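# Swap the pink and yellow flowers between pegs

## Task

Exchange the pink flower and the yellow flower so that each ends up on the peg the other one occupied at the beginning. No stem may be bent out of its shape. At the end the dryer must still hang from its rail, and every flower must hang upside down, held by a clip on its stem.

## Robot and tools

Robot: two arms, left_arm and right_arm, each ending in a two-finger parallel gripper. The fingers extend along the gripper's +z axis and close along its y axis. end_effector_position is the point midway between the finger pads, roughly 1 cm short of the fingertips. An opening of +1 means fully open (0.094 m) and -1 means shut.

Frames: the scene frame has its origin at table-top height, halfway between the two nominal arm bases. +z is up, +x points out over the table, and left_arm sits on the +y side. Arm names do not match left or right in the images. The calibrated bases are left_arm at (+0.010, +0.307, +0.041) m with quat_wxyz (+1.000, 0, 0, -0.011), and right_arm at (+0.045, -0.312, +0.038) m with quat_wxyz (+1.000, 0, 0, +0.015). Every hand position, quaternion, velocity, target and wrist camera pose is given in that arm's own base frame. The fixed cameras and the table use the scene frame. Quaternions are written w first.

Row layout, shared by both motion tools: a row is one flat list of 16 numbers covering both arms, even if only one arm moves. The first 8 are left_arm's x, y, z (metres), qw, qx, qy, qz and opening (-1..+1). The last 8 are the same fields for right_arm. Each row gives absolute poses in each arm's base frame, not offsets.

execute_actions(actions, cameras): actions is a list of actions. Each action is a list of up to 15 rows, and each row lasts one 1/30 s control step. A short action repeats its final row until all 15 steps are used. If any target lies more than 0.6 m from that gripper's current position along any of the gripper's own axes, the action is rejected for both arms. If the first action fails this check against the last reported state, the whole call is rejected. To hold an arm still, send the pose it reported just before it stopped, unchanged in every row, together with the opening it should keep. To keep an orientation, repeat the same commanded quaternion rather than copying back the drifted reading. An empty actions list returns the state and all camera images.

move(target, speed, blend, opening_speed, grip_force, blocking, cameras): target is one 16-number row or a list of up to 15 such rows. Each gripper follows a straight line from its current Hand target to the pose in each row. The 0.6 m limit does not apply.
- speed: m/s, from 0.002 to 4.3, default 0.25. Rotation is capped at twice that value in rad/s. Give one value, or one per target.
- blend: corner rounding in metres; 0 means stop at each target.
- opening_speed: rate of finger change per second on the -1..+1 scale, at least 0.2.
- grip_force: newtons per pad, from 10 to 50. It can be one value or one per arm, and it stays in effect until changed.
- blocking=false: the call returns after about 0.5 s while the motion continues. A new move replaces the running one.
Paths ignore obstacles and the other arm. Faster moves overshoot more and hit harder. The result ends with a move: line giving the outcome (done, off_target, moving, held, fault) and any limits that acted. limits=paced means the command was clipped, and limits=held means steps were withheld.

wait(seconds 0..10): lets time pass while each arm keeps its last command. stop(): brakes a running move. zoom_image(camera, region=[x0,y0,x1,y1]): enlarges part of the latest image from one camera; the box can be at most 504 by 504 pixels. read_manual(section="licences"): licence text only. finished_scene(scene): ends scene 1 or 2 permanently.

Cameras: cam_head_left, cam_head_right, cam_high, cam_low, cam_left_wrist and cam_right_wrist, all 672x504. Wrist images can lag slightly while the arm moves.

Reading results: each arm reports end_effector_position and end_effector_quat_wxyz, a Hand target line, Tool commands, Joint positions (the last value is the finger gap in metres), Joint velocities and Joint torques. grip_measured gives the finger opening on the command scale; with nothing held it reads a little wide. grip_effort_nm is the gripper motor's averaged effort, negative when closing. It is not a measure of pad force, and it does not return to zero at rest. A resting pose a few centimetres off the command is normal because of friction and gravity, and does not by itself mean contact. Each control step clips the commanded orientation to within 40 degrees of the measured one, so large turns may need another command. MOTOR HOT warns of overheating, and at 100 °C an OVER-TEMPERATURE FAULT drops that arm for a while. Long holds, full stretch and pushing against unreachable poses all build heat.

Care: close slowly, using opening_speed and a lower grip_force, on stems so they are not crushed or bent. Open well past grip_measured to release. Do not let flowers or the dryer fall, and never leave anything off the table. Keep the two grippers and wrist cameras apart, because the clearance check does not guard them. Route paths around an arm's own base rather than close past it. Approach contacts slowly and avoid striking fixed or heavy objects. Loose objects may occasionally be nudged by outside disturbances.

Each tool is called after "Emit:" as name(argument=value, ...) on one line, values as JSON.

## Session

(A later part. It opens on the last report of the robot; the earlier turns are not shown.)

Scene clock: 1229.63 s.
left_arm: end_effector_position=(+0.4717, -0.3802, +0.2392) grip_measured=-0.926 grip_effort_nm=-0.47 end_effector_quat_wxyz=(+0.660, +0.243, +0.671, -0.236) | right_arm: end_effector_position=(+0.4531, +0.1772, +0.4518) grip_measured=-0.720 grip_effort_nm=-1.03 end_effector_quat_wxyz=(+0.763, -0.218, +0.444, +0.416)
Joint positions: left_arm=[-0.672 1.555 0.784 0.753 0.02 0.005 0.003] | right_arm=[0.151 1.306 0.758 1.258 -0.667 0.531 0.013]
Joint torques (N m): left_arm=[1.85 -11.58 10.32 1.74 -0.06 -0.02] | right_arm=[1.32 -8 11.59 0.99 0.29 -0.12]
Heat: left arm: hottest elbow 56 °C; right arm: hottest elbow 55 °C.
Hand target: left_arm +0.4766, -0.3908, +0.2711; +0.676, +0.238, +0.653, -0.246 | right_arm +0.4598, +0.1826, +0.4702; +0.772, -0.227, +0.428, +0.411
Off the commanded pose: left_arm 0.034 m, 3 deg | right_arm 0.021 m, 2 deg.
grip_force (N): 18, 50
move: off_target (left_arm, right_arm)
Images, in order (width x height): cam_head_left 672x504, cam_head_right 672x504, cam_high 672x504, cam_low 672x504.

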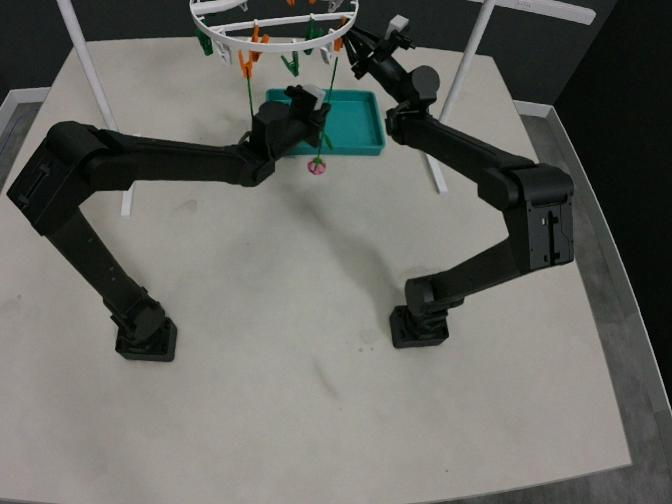

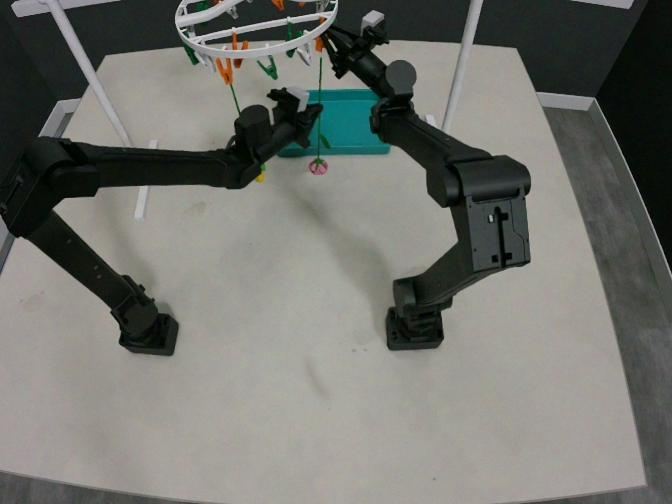

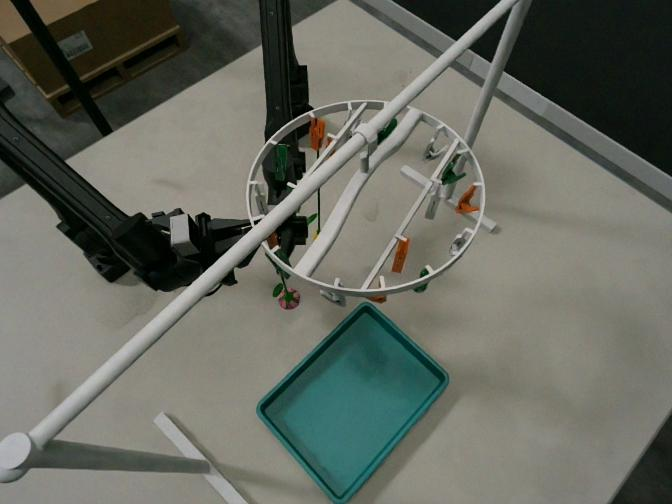

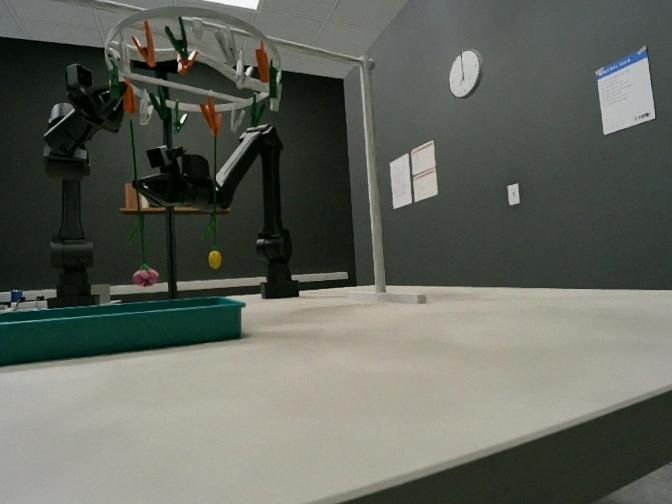

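Emit:
move(target=[[0.477, -0.3915, 0.294, 0.6759, 0.2376, 0.6528, -0.246, -0.97, 0.461, 0.183, 0.4705, 0.7722, -0.2276, 0.428, 0.4106, -0.76]], speed=0.04, cameras=["cam_low", "cam_head_left", "cam_head_right"])

Emit:
zoom_image(camera="cam_low", region=[105, 80, 155, 140])

Emit:
zoom_image(camera="cam_head_left", region=[310, 30, 370, 90])

Emit:
zoom_image(camera="cam_head_right", region=[295, 30, 355, 90])

Scene clock: 1236.70 s.
left_arm: end_effector_position=(+0.4708, -0.3793, +0.2542) grip_measured=-0.926 grip_effort_nm=-0.47 end_effector_quat_wxyz=(+0.655, +0.245, +0.675, -0.234) | right_arm: end_effector_position=(+0.4533, +0.1771, +0.4528) grip_measured=-0.725 grip_effort_nm=-1.03 end_effector_quat_wxyz=(+0.764, -0.217, +0.443, +0.415)
Joint positions: left_arm=[-0.672 1.514 0.799 0.682 0.019 0.005 0.003] | right_arm=[0.151 1.306 0.76 1.258 -0.666 0.531 0.013]
Joint torques (N m): left_arm=[1.85 -11.87 11.12 1.84 -0.06 -0.02] | right_arm=[1.38 -8.06 11.48 0.98 0.24 -0.13]
Heat: left arm: hottest elbow 56 °C; right arm: hottest elbow 56 °C.
Hand target: left_arm +0.4751, -0.3898, +0.2942; +0.676, +0.237, +0.653, -0.246 | right_arm +0.4598, +0.1826, +0.4701; +0.772, -0.227, +0.428, +0.411
Off the commanded pose: left_arm 0.042 m, 4 deg | right_arm 0.020 m, 2 deg.
grip_force (N): 18, 50
move: off_target (left_arm, right_arm)
Images, in order (width x height): cam_head_left 672x504, cam_head_right 672x504, cam_low 672x504.

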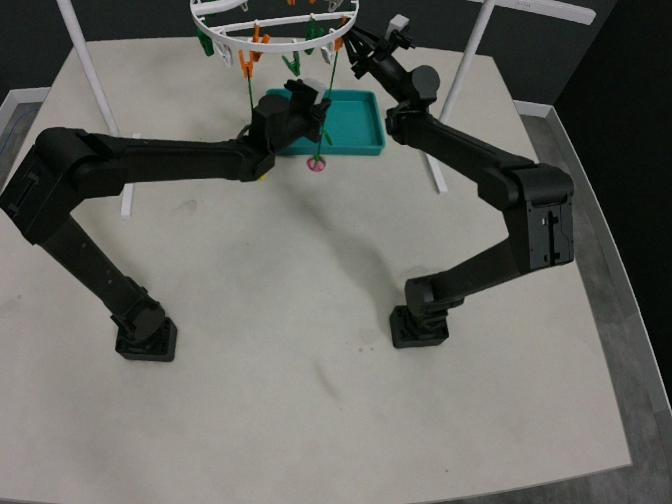

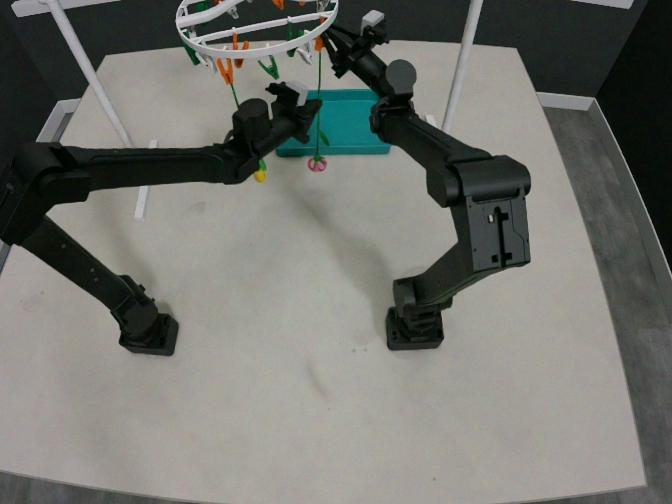

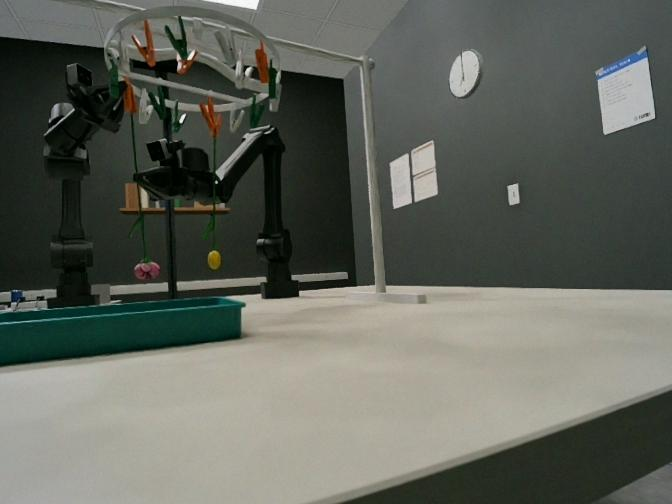

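Scaled by 8.400 from the camera's 672x504 image, which has a finer 960x720 frame.

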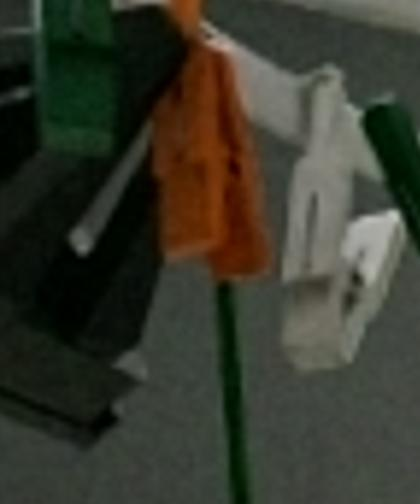

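Scaled by 8.400 from the camera's 672x504 image, which has a finer 960x720 frame.

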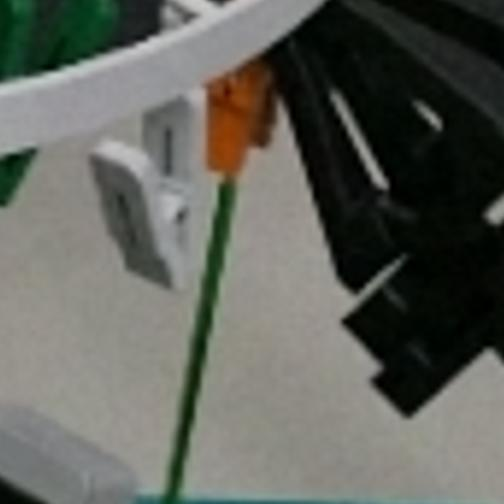

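Scaled by 8.400 from the camera's 672x504 image, which has a finer 960x720 frame.

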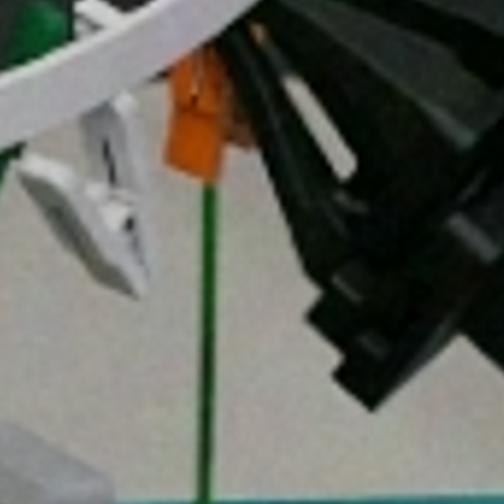

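Emit:
move(target=[[0.477, -0.3915, 0.262, 0.6759, 0.2376, 0.6528, -0.246, -0.97, 0.461, 0.183, 0.4705, 0.7722, -0.2276, 0.428, 0.4106, -0.76], [0.483, -0.396, 0.28, 0.6759, 0.2376, 0.6528, -0.246, -0.97, 0.461, 0.183, 0.4705, 0.7722, -0.2276, 0.428, 0.4106, -0.76]], speed=0.05, cameras=["cam_low", "cam_head_left", "cam_head_right"])

Emit:
zoom_image(camera="cam_low", region=[105, 80, 155, 140])

Emit:
zoom_image(camera="cam_head_left", region=[310, 30, 370, 90])

Emit:
zoom_image(camera="cam_head_right", region=[295, 30, 355, 90])

Scene clock: 1247.80 s.
left_arm: end_effector_position=(+0.4757, -0.3835, +0.2513) grip_measured=-0.926 grip_effort_nm=-0.47 end_effector_quat_wxyz=(+0.662, +0.243, +0.669, -0.237) | right_arm: end_effector_position=(+0.4536, +0.1769, +0.4539) grip_measured=-0.725 grip_effort_nm=-1.03 end_effector_quat_wxyz=(+0.765, -0.217, +0.442, +0.415)
Joint positions: left_arm=[-0.672 1.544 0.809 0.722 0.019 0.005 0.003] | right_arm=[0.151 1.306 0.762 1.258 -0.665 0.531 0.013]
Joint torques (N m): left_arm=[1.9 -11.05 10.7 1.81 -0.04 -0.01] | right_arm=[1.14 -8.06 11.32 0.96 0.18 -0.12]
Heat: left arm: hottest elbow 55 °C; right arm: hottest elbow 54 °C.
Hand target: left_arm +0.4815, -0.3949, +0.2801; +0.676, +0.238, +0.653, -0.246 | right_arm +0.4599, +0.1826, +0.4702; +0.772, -0.227, +0.428, +0.411
Off the commanded pose: left_arm 0.032 m, 3 deg | right_arm 0.019 m, 2 deg.
grip_force (N): 18, 50
move: off_target (left_arm, right_arm)
Images, in order (width x height): cam_head_left 672x504, cam_head_right 672x504, cam_low 672x504.

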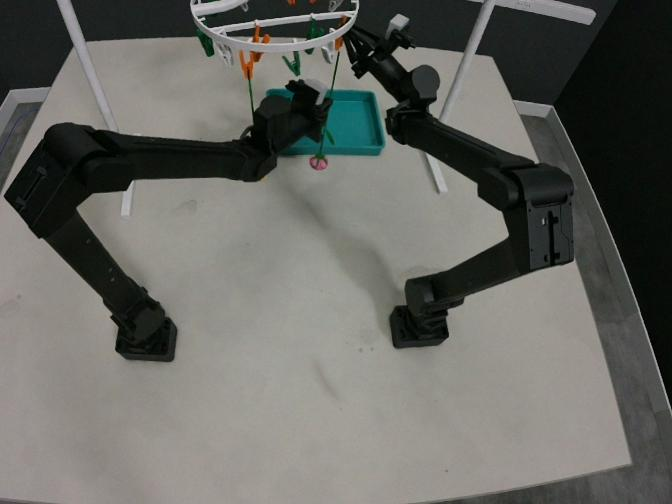

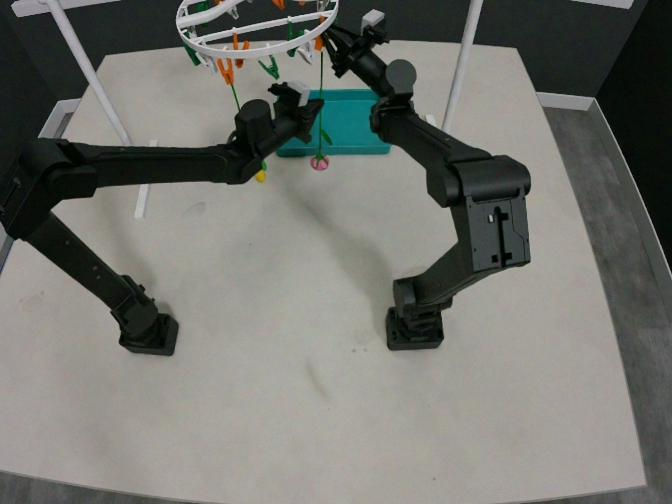

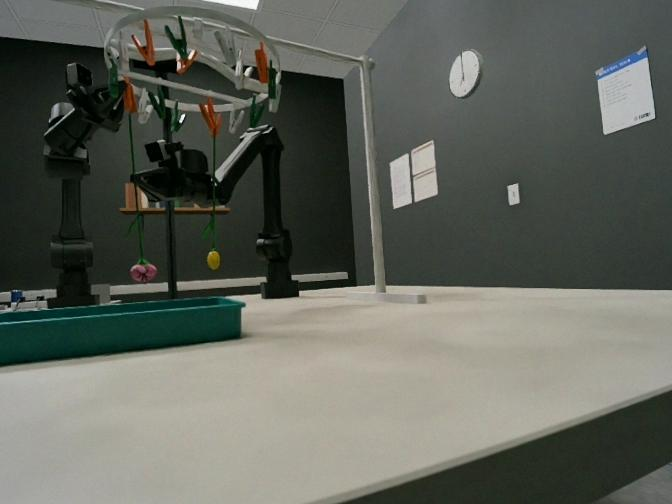

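Scaled by 8.400 from the camera's 672x504 image, which has a finer 960x720 frame.

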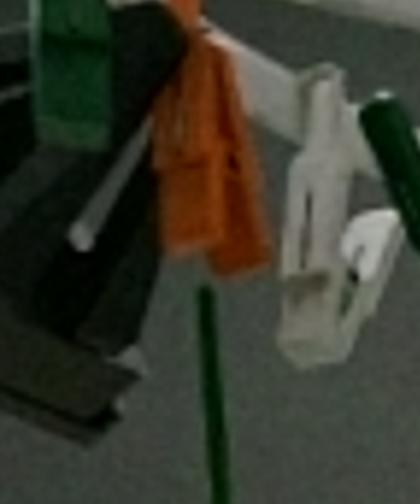

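Scaled by 8.400 from the camera's 672x504 image, which has a finer 960x720 frame.

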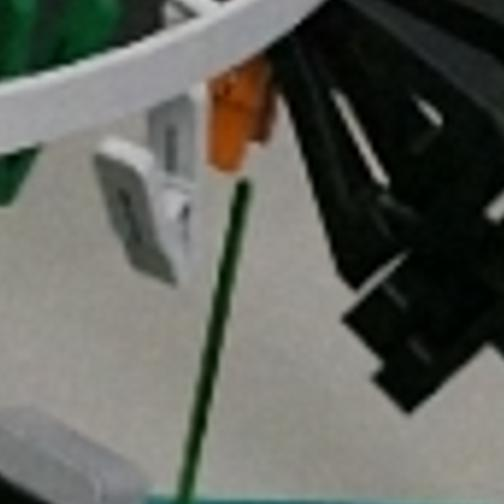

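Scaled by 8.400 from the camera's 672x504 image, which has a finer 960x720 frame.

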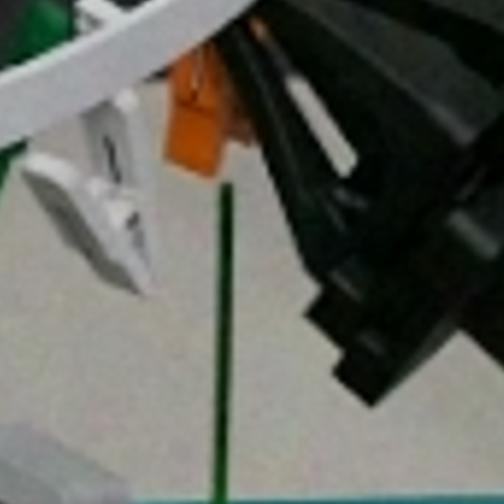

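Emit:
move(target=[[0.483, -0.3797, 0.284, 0.6759, 0.2376, 0.6528, -0.246, -0.97, 0.461, 0.183, 0.4705, 0.7722, -0.2276, 0.428, 0.4106, -0.76]], speed=0.04, cameras=["cam_low", "cam_head_left", "cam_head_right"])

Emit:
zoom_image(camera="cam_low", region=[105, 80, 155, 140])

Emit:
zoom_image(camera="cam_head_left", region=[310, 30, 370, 90])

Emit:
zoom_image(camera="cam_head_right", region=[295, 30, 355, 90])

Scene clock: 1256.13 s.
left_arm: end_effector_position=(+0.4750, -0.3809, +0.2592) grip_measured=-0.926 grip_effort_nm=-0.47 end_effector_quat_wxyz=(+0.663, +0.246, +0.664, -0.242) | right_arm: end_effector_position=(+0.4536, +0.1769, +0.4539) grip_measured=-0.725 grip_effort_nm=-1.03 end_effector_quat_wxyz=(+0.765, -0.217, +0.442, +0.415)
Joint positions: left_arm=[-0.663 1.527 0.809 0.714 0.043 0.005 0.003] | right_arm=[0.151 1.306 0.762 1.258 -0.665 0.531 0.013]
Joint torques (N m): left_arm=[3.31 -11.81 9.36 1.7 0.12 -0.03] | right_arm=[1.38 -8.18 11.34 1.01 0.2 -0.12]
Heat: left arm: hottest elbow 57 °C; right arm: hottest elbow 55 °C.
Hand target: left_arm +0.4823, -0.3793, +0.2839; +0.676, +0.238, +0.653, -0.246 | right_arm +0.4599, +0.1826, +0.4702; +0.772, -0.227, +0.428, +0.411
Off the commanded pose: left_arm 0.026 m, 2 deg | right_arm 0.019 m, 2 deg.
grip_force (N): 18, 50
move: off_target (left_arm, right_arm)
Images, in order (width x height): cam_head_left 672x504, cam_head_right 672x504, cam_low 672x504.

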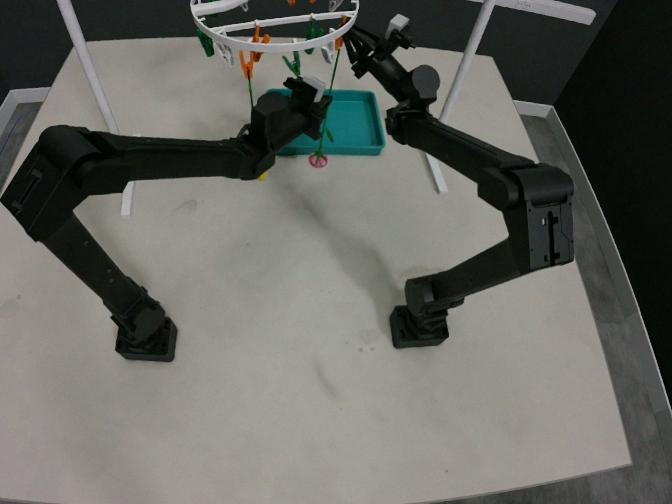

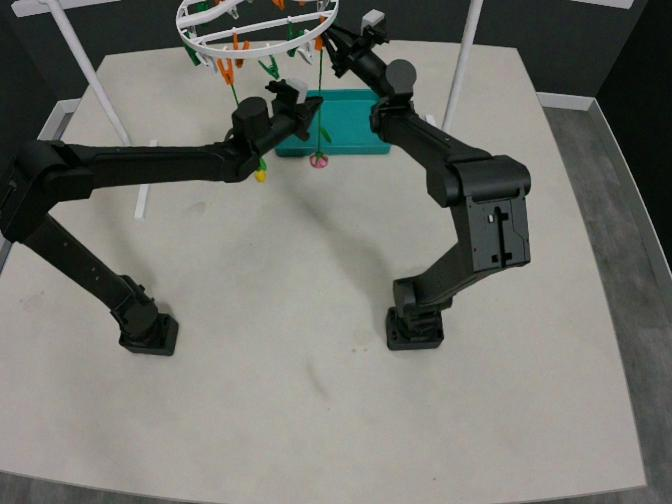

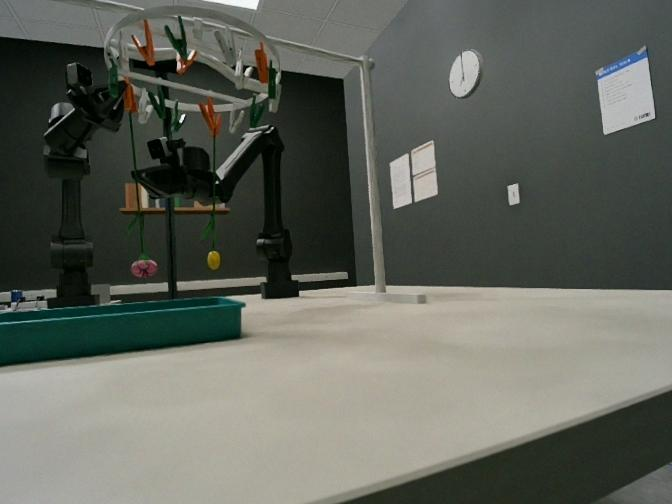

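Scaled by 8.400 from the camera's 672x504 image, which has a finer 960x720 frame.

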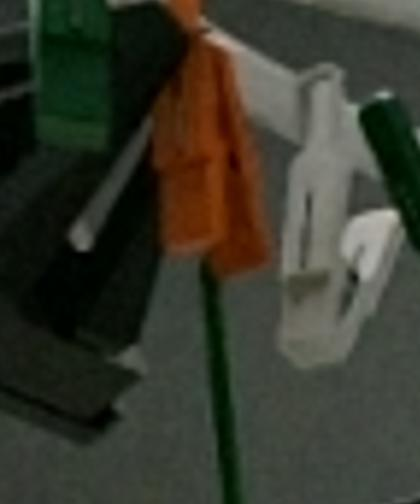

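Scaled by 8.400 from the camera's 672x504 image, which has a finer 960x720 frame.

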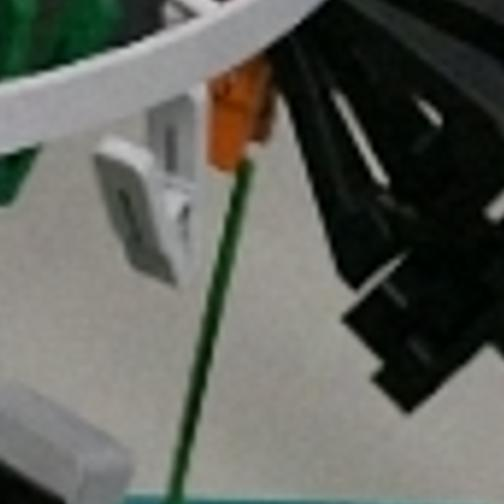

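Scaled by 8.400 from the camera's 672x504 image, which has a finer 960x720 frame.

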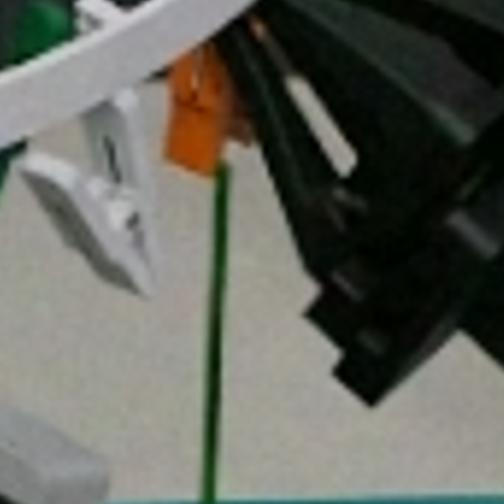

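Emit:
move(target=[[0.483, -0.3765, 0.285, 0.6759, 0.2376, 0.6528, -0.246, -0.97, 0.461, 0.183, 0.4705, 0.7722, -0.2276, 0.428, 0.4106, -0.76]], speed=0.04, cameras=["cam_low", "cam_head_left", "cam_head_right"])

Emit:
zoom_image(camera="cam_low", region=[105, 80, 155, 140])

Emit:
zoom_image(camera="cam_head_left", region=[310, 30, 370, 90])

Emit:
zoom_image(camera="cam_head_right", region=[295, 30, 355, 90])

Scene clock: 1262.67 s.
left_arm: end_effector_position=(+0.4756, -0.3794, +0.2601) grip_measured=-0.926 grip_effort_nm=-0.47 end_effector_quat_wxyz=(+0.662, +0.247, +0.664, -0.243) | right_arm: end_effector_position=(+0.4536, +0.1769, +0.4539) grip_measured=-0.725 grip_effort_nm=-1.03 end_effector_quat_wxyz=(+0.765, -0.217, +0.442, +0.415)
Joint positions: left_arm=[-0.659 1.524 0.809 0.711 0.049 0.005 0.003] | right_arm=[0.151 1.306 0.762 1.258 -0.665 0.531 0.013]
Joint torques (N m): left_arm=[3.43 -11.93 9.09 1.74 0.13 -0.02] | right_arm=[1.32 -8.23 11.38 0.96 0.2 -0.13]
Heat: left arm: hottest elbow 58 °C; right arm: hottest elbow 56 °C.
Hand target: left_arm +0.4824, -0.3761, +0.2848; +0.676, +0.238, +0.653, -0.246 | right_arm +0.4599, +0.1826, +0.4702; +0.772, -0.227, +0.428, +0.411
Off the commanded pose: left_arm 0.026 m, 2 deg | right_arm 0.019 m, 2 deg.
grip_force (N): 18, 50
move: off_target (left_arm, right_arm)
Images, in order (width x height): cam_head_left 672x504, cam_head_right 672x504, cam_low 672x504.

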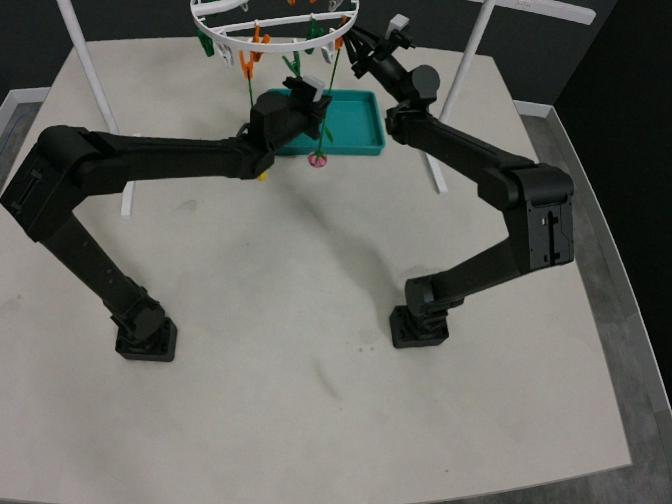

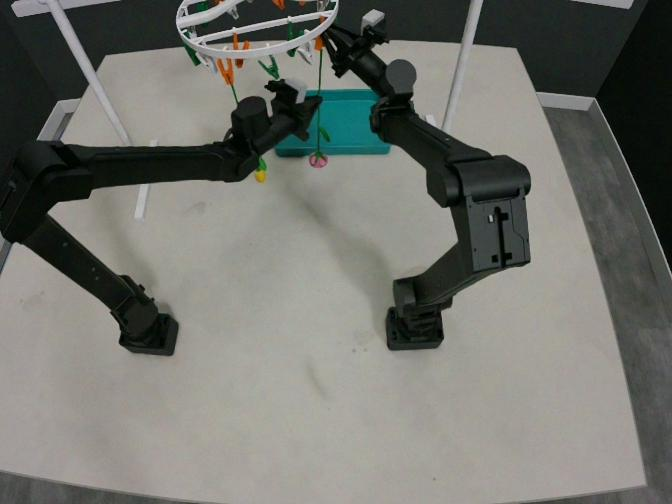

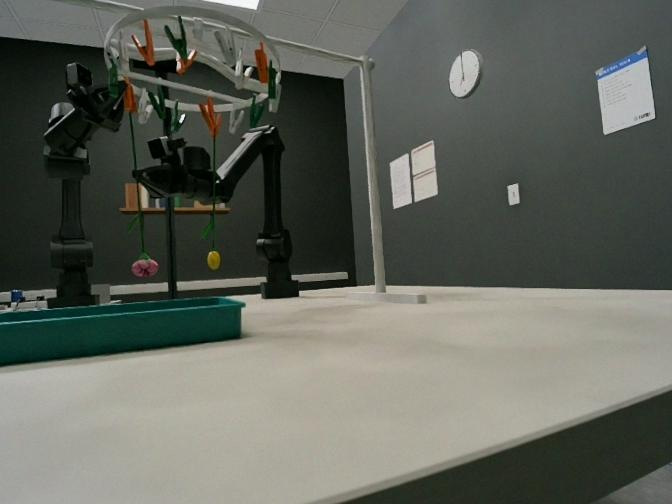

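Scaled by 8.400 from the camera's 672x504 image, which has a finer 960x720 frame.

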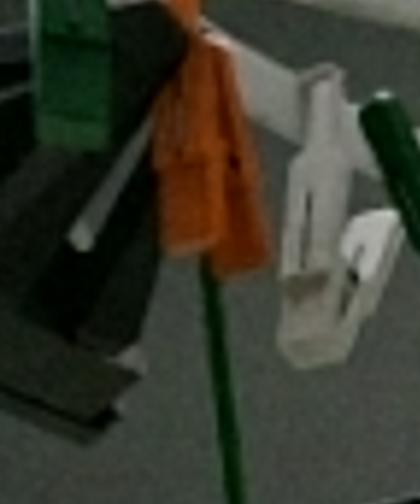

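Scaled by 8.400 from the camera's 672x504 image, which has a finer 960x720 frame.

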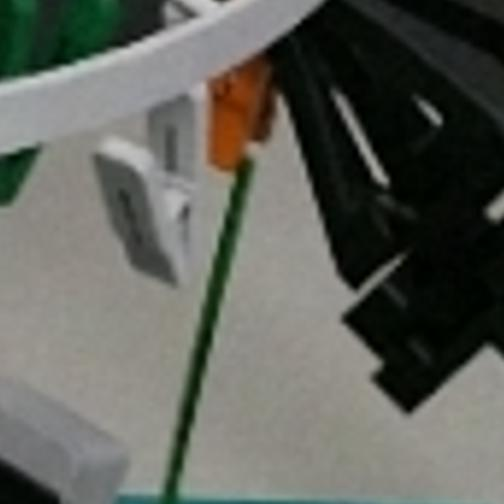

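Scaled by 8.400 from the camera's 672x504 image, which has a finer 960x720 frame.

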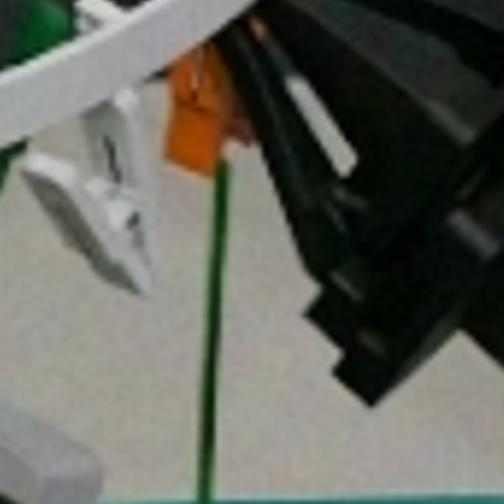

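Emit:
move(target=[[0.483, -0.3765, 0.255, 0.6759, 0.2376, 0.6528, -0.246, -0.97, 0.461, 0.183, 0.4705, 0.7722, -0.2276, 0.428, 0.4106, -0.76], [0.483, -0.3735, 0.26, 0.6759, 0.2376, 0.6528, -0.246, -0.97, 0.461, 0.183, 0.4705, 0.7722, -0.2276, 0.428, 0.4106, -0.76]], speed=0.05, cameras=["cam_low", "cam_head_left", "cam_head_right"])

Emit:
zoom_image(camera="cam_low", region=[105, 80, 155, 140])

Emit:
zoom_image(camera="cam_head_left", region=[310, 30, 370, 90])

Emit:
zoom_image(camera="cam_head_right", region=[295, 30, 355, 90])

Scene clock: 1272.27 s.
left_arm: end_effector_position=(+0.4789, -0.3777, +0.2564) grip_measured=-0.926 grip_effort_nm=-0.47 end_effector_quat_wxyz=(+0.672, +0.244, +0.655, -0.245) | right_arm: end_effector_position=(+0.4536, +0.1769, +0.4539) grip_measured=-0.725 grip_effort_nm=-1.03 end_effector_quat_wxyz=(+0.765, -0.217, +0.442, +0.415)
Joint positions: left_arm=[-0.652 1.55 0.802 0.771 0.054 0.005 0.003] | right_arm=[0.151 1.306 0.762 1.258 -0.665 0.531 0.013]
Joint torques (N m): left_arm=[3.37 -10.58 7.25 2.47 0.11 -0.03] | right_arm=[1.44 -7.94 11.38 0.96 0.18 -0.11]
Heat: left arm: hottest elbow 58 °C; right arm: hottest elbow 57 °C.
Hand target: left_arm +0.4830, -0.3734, +0.2599; +0.676, +0.238, +0.653, -0.246 | right_arm +0.4599, +0.1826, +0.4702; +0.772, -0.227, +0.428, +0.411
Off the commanded pose: left_arm 0.007 m, 1 deg | right_arm 0.019 m, 2 deg.
grip_force (N): 18, 50
move: off_target (right_arm)
Images, in order (width x height): cam_head_left 672x504, cam_head_right 672x504, cam_low 672x504.

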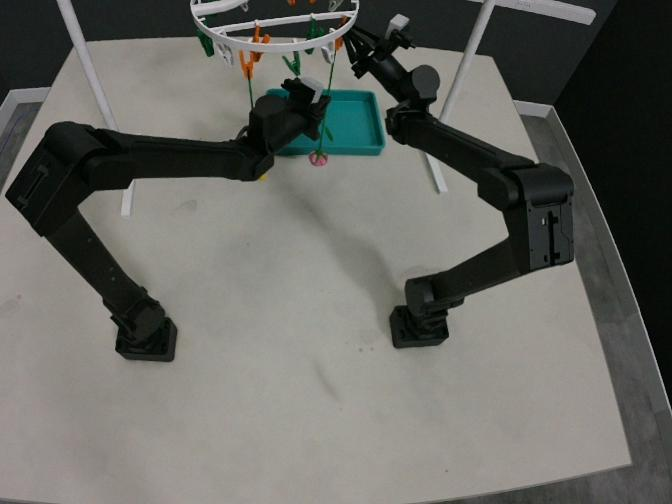

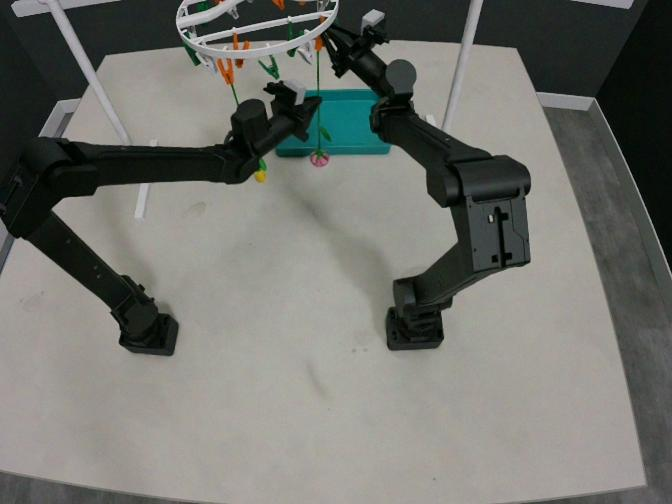

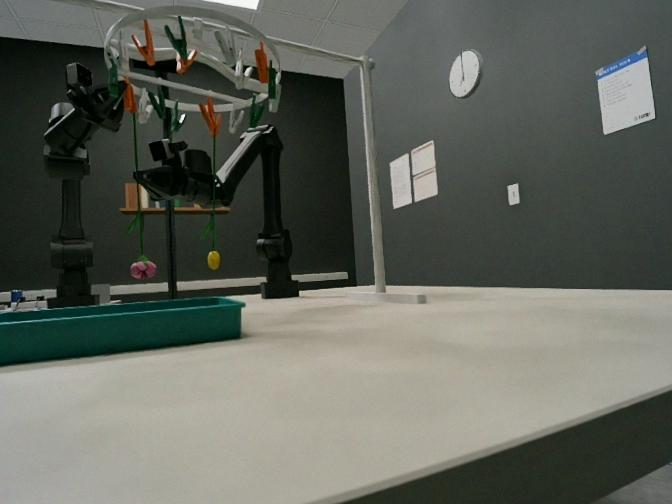

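Scaled by 8.400 from the camera's 672x504 image, which has a finer 960x720 frame.

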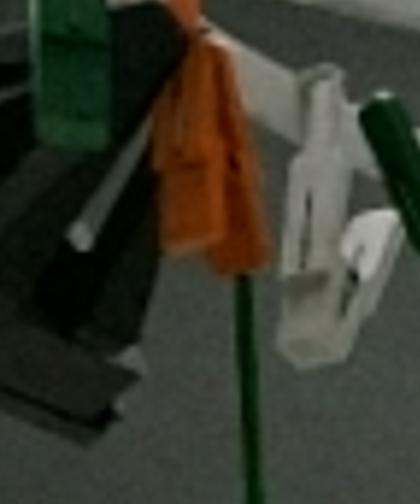

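Scaled by 8.400 from the camera's 672x504 image, which has a finer 960x720 frame.

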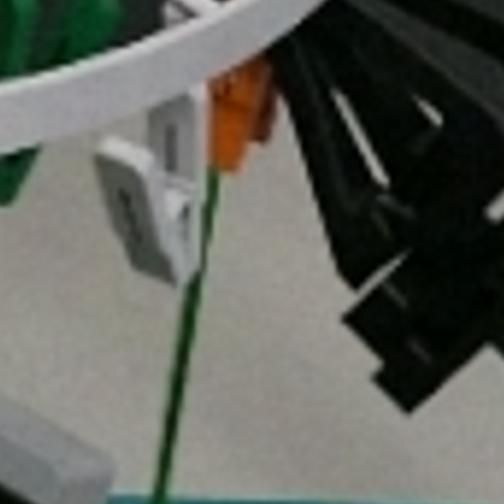

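Scaled by 8.400 from the camera's 672x504 image, which has a finer 960x720 frame.

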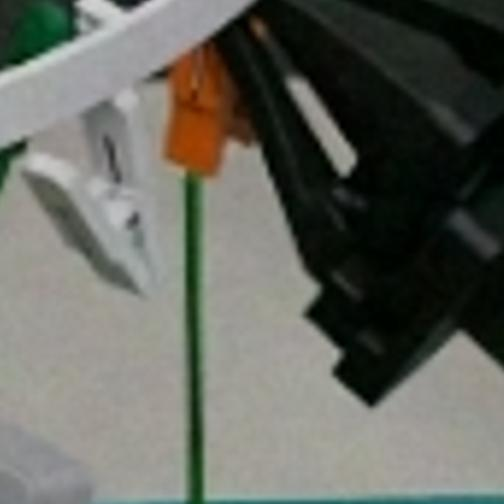

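Emit:
move(target=[[0.481, -0.3785, 0.23, 0.6759, 0.2376, 0.6528, -0.246, -0.97, 0.461, 0.183, 0.4705, 0.7722, -0.2276, 0.428, 0.4106, -0.76], [0.483, -0.3785, 0.274, 0.6759, 0.2376, 0.6528, -0.246, -0.97, 0.461, 0.183, 0.4705, 0.7722, -0.2276, 0.428, 0.4106, -0.76]], speed=0.05, cameras=["cam_low", "cam_head_left", "cam_head_right"])

Emit:
zoom_image(camera="cam_low", region=[105, 80, 155, 140])

Emit:
zoom_image(camera="cam_head_left", region=[310, 30, 370, 90])

Emit:
zoom_image(camera="cam_head_right", region=[295, 30, 355, 90])

Scene clock: 1285.80 s.
left_arm: end_effector_position=(+0.4744, -0.3729, +0.2423) grip_measured=-0.926 grip_effort_nm=-0.47 end_effector_quat_wxyz=(+0.659, +0.246, +0.670, -0.239) | right_arm: end_effector_position=(+0.4536, +0.1769, +0.4539) grip_measured=-0.725 grip_effort_nm=-1.03 end_effector_quat_wxyz=(+0.765, -0.217, +0.442, +0.415)
Joint positions: left_arm=[-0.652 1.543 0.78 0.745 0.048 0.005 0.003] | right_arm=[0.151 1.306 0.762 1.258 -0.665 0.531 0.013]
Joint torques (N m): left_arm=[2.73 -11.75 10.06 1.84 0.05 -0.02] | right_arm=[1.2 -7.94 11.37 0.95 0.19 -0.12]
Heat: left arm: hottest elbow 56 °C; right arm: hottest elbow 57 °C.
Hand target: left_arm +0.4818, -0.3774, +0.2741; +0.676, +0.238, +0.653, -0.246 | right_arm +0.4599, +0.1826, +0.4702; +0.772, -0.227, +0.428, +0.411
Off the commanded pose: left_arm 0.033 m, 3 deg | right_arm 0.019 m, 2 deg.
grip_force (N): 18, 50
move: off_target (left_arm, right_arm)
Images, in order (width x height): cam_head_left 672x504, cam_head_right 672x504, cam_low 672x504.

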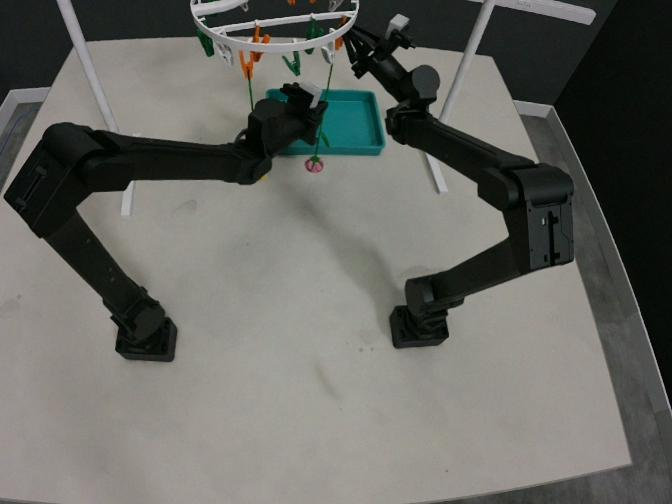

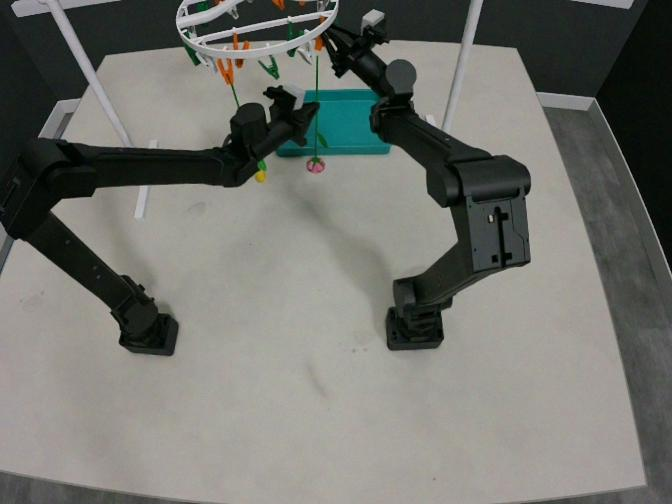

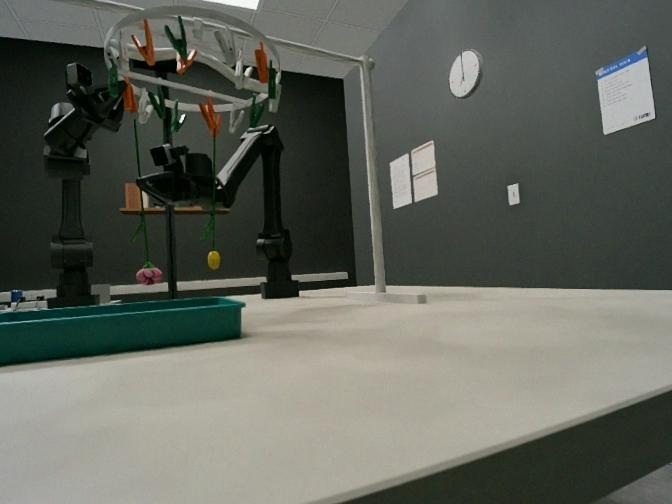

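Scaled by 8.400 from the camera's 672x504 image, which has a finer 960x720 frame.

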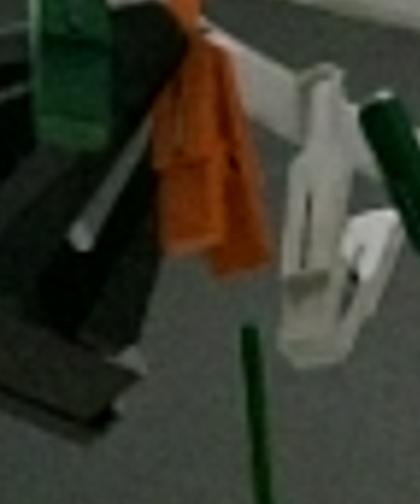

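Scaled by 8.400 from the camera's 672x504 image, which has a finer 960x720 frame.

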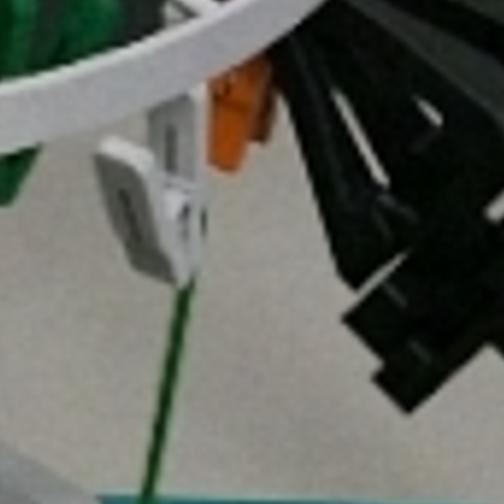

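Scaled by 8.400 from the camera's 672x504 image, which has a finer 960x720 frame.

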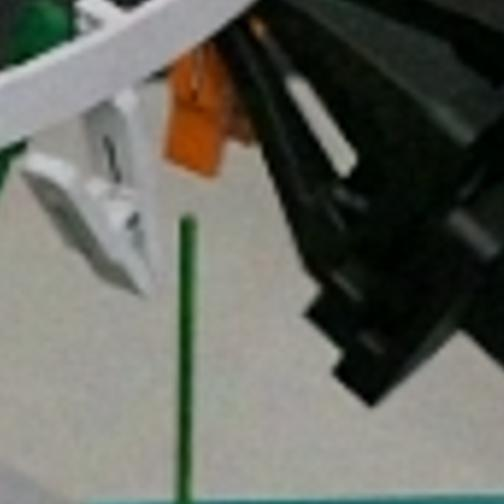

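Emit:
move(target=[[0.4746, -0.3895, 0.278, 0.6759, 0.2376, 0.6528, -0.246, -0.97, 0.461, 0.183, 0.4705, 0.7722, -0.2276, 0.428, 0.4106, -0.76]], speed=0.04, cameras=["cam_low", "cam_head_left", "cam_head_right"])

Emit:
zoom_image(camera="cam_low", region=[105, 80, 155, 140])

Emit:
zoom_image(camera="cam_head_left", region=[310, 30, 370, 90])

Emit:
zoom_image(camera="cam_head_right", region=[295, 30, 355, 90])

Scene clock: 1298.13 s.
left_arm: end_effector_position=(+0.4688, -0.3787, +0.2432) grip_measured=-0.926 grip_effort_nm=-0.47 end_effector_quat_wxyz=(+0.658, +0.244, +0.672, -0.236) | right_arm: end_effector_position=(+0.4536, +0.1769, +0.4539) grip_measured=-0.725 grip_effort_nm=-1.03 end_effector_quat_wxyz=(+0.765, -0.217, +0.442, +0.415)
Joint positions: left_arm=[-0.673 1.536 0.78 0.733 0.02 0.005 0.003] | right_arm=[0.151 1.306 0.762 1.258 -0.665 0.531 0.013]
Joint torques (N m): left_arm=[1.9 -11.87 10.36 1.76 -0.06 -0.01] | right_arm=[1.26 -8.23 11.34 0.99 0.19 -0.13]
Heat: left arm: hottest elbow 58 °C; right arm: hottest elbow 58 °C.
Hand target: left_arm +0.4731, -0.3882, +0.2781; +0.676, +0.238, +0.653, -0.246 | right_arm +0.4599, +0.1826, +0.4702; +0.772, -0.227, +0.428, +0.411
Off the commanded pose: left_arm 0.037 m, 3 deg | right_arm 0.019 m, 2 deg.
grip_force (N): 18, 50
move: off_target (left_arm, right_arm)
Images, in order (width x height): cam_head_left 672x504, cam_head_right 672x504, cam_low 672x504.

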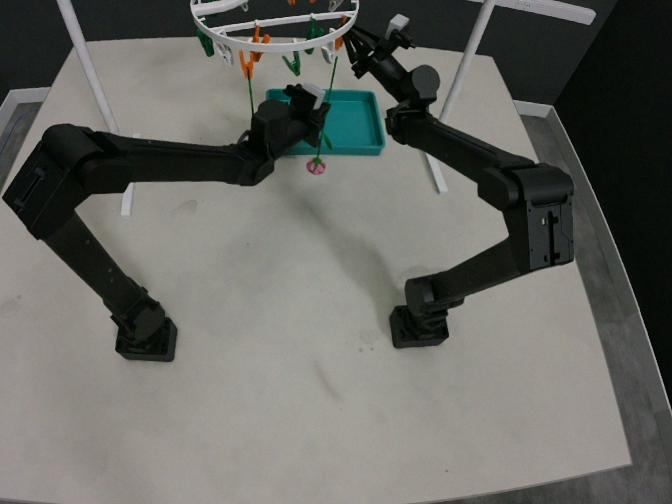

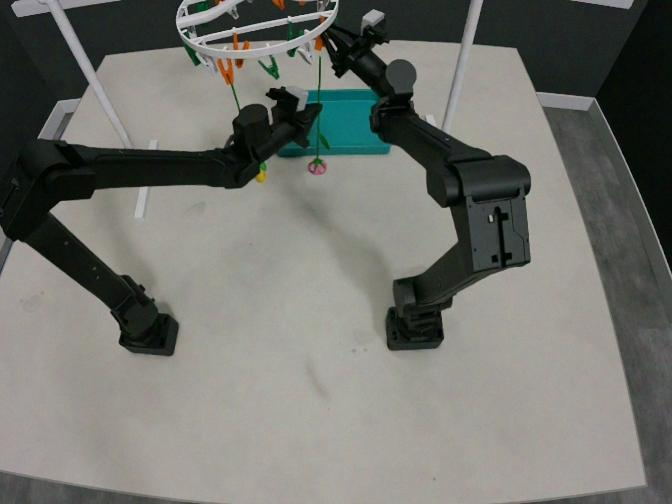

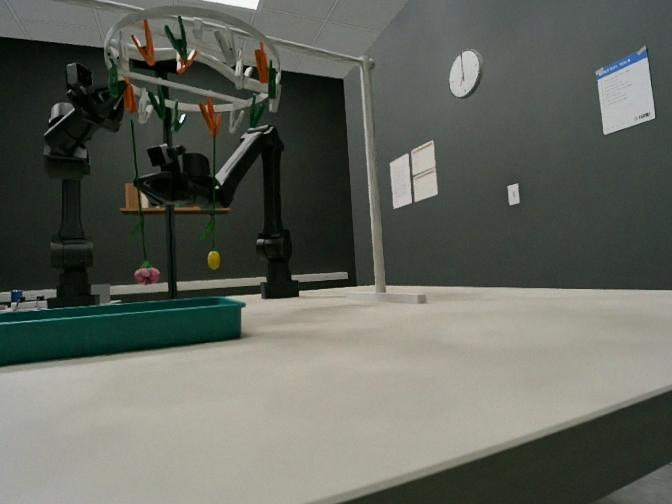

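Scaled by 8.400 from the camera's 672x504 image, which has a finer 960x720 frame.

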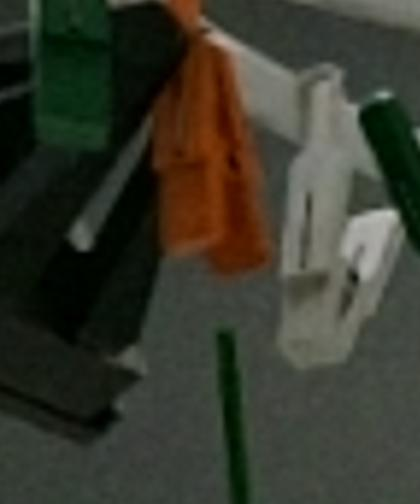

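Scaled by 8.400 from the camera's 672x504 image, which has a finer 960x720 frame.

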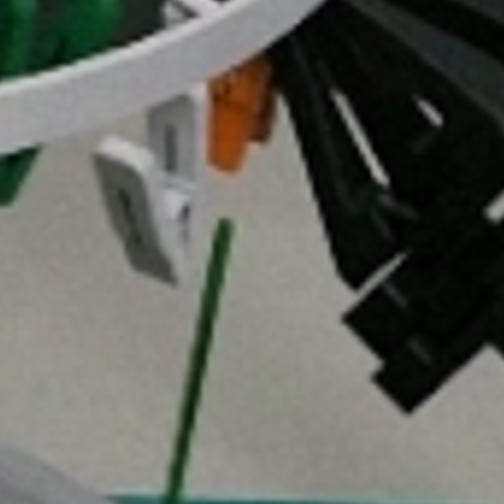

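Scaled by 8.400 from the camera's 672x504 image, which has a finer 960x720 frame.

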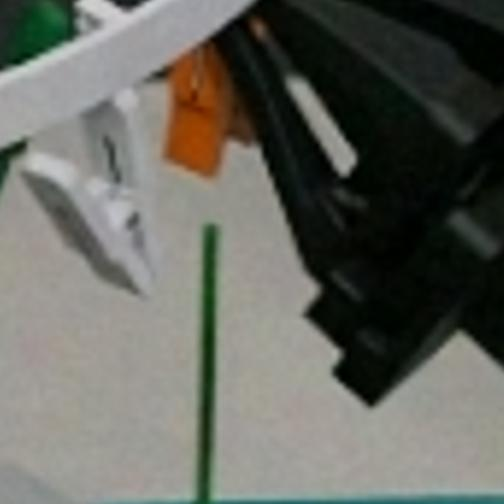

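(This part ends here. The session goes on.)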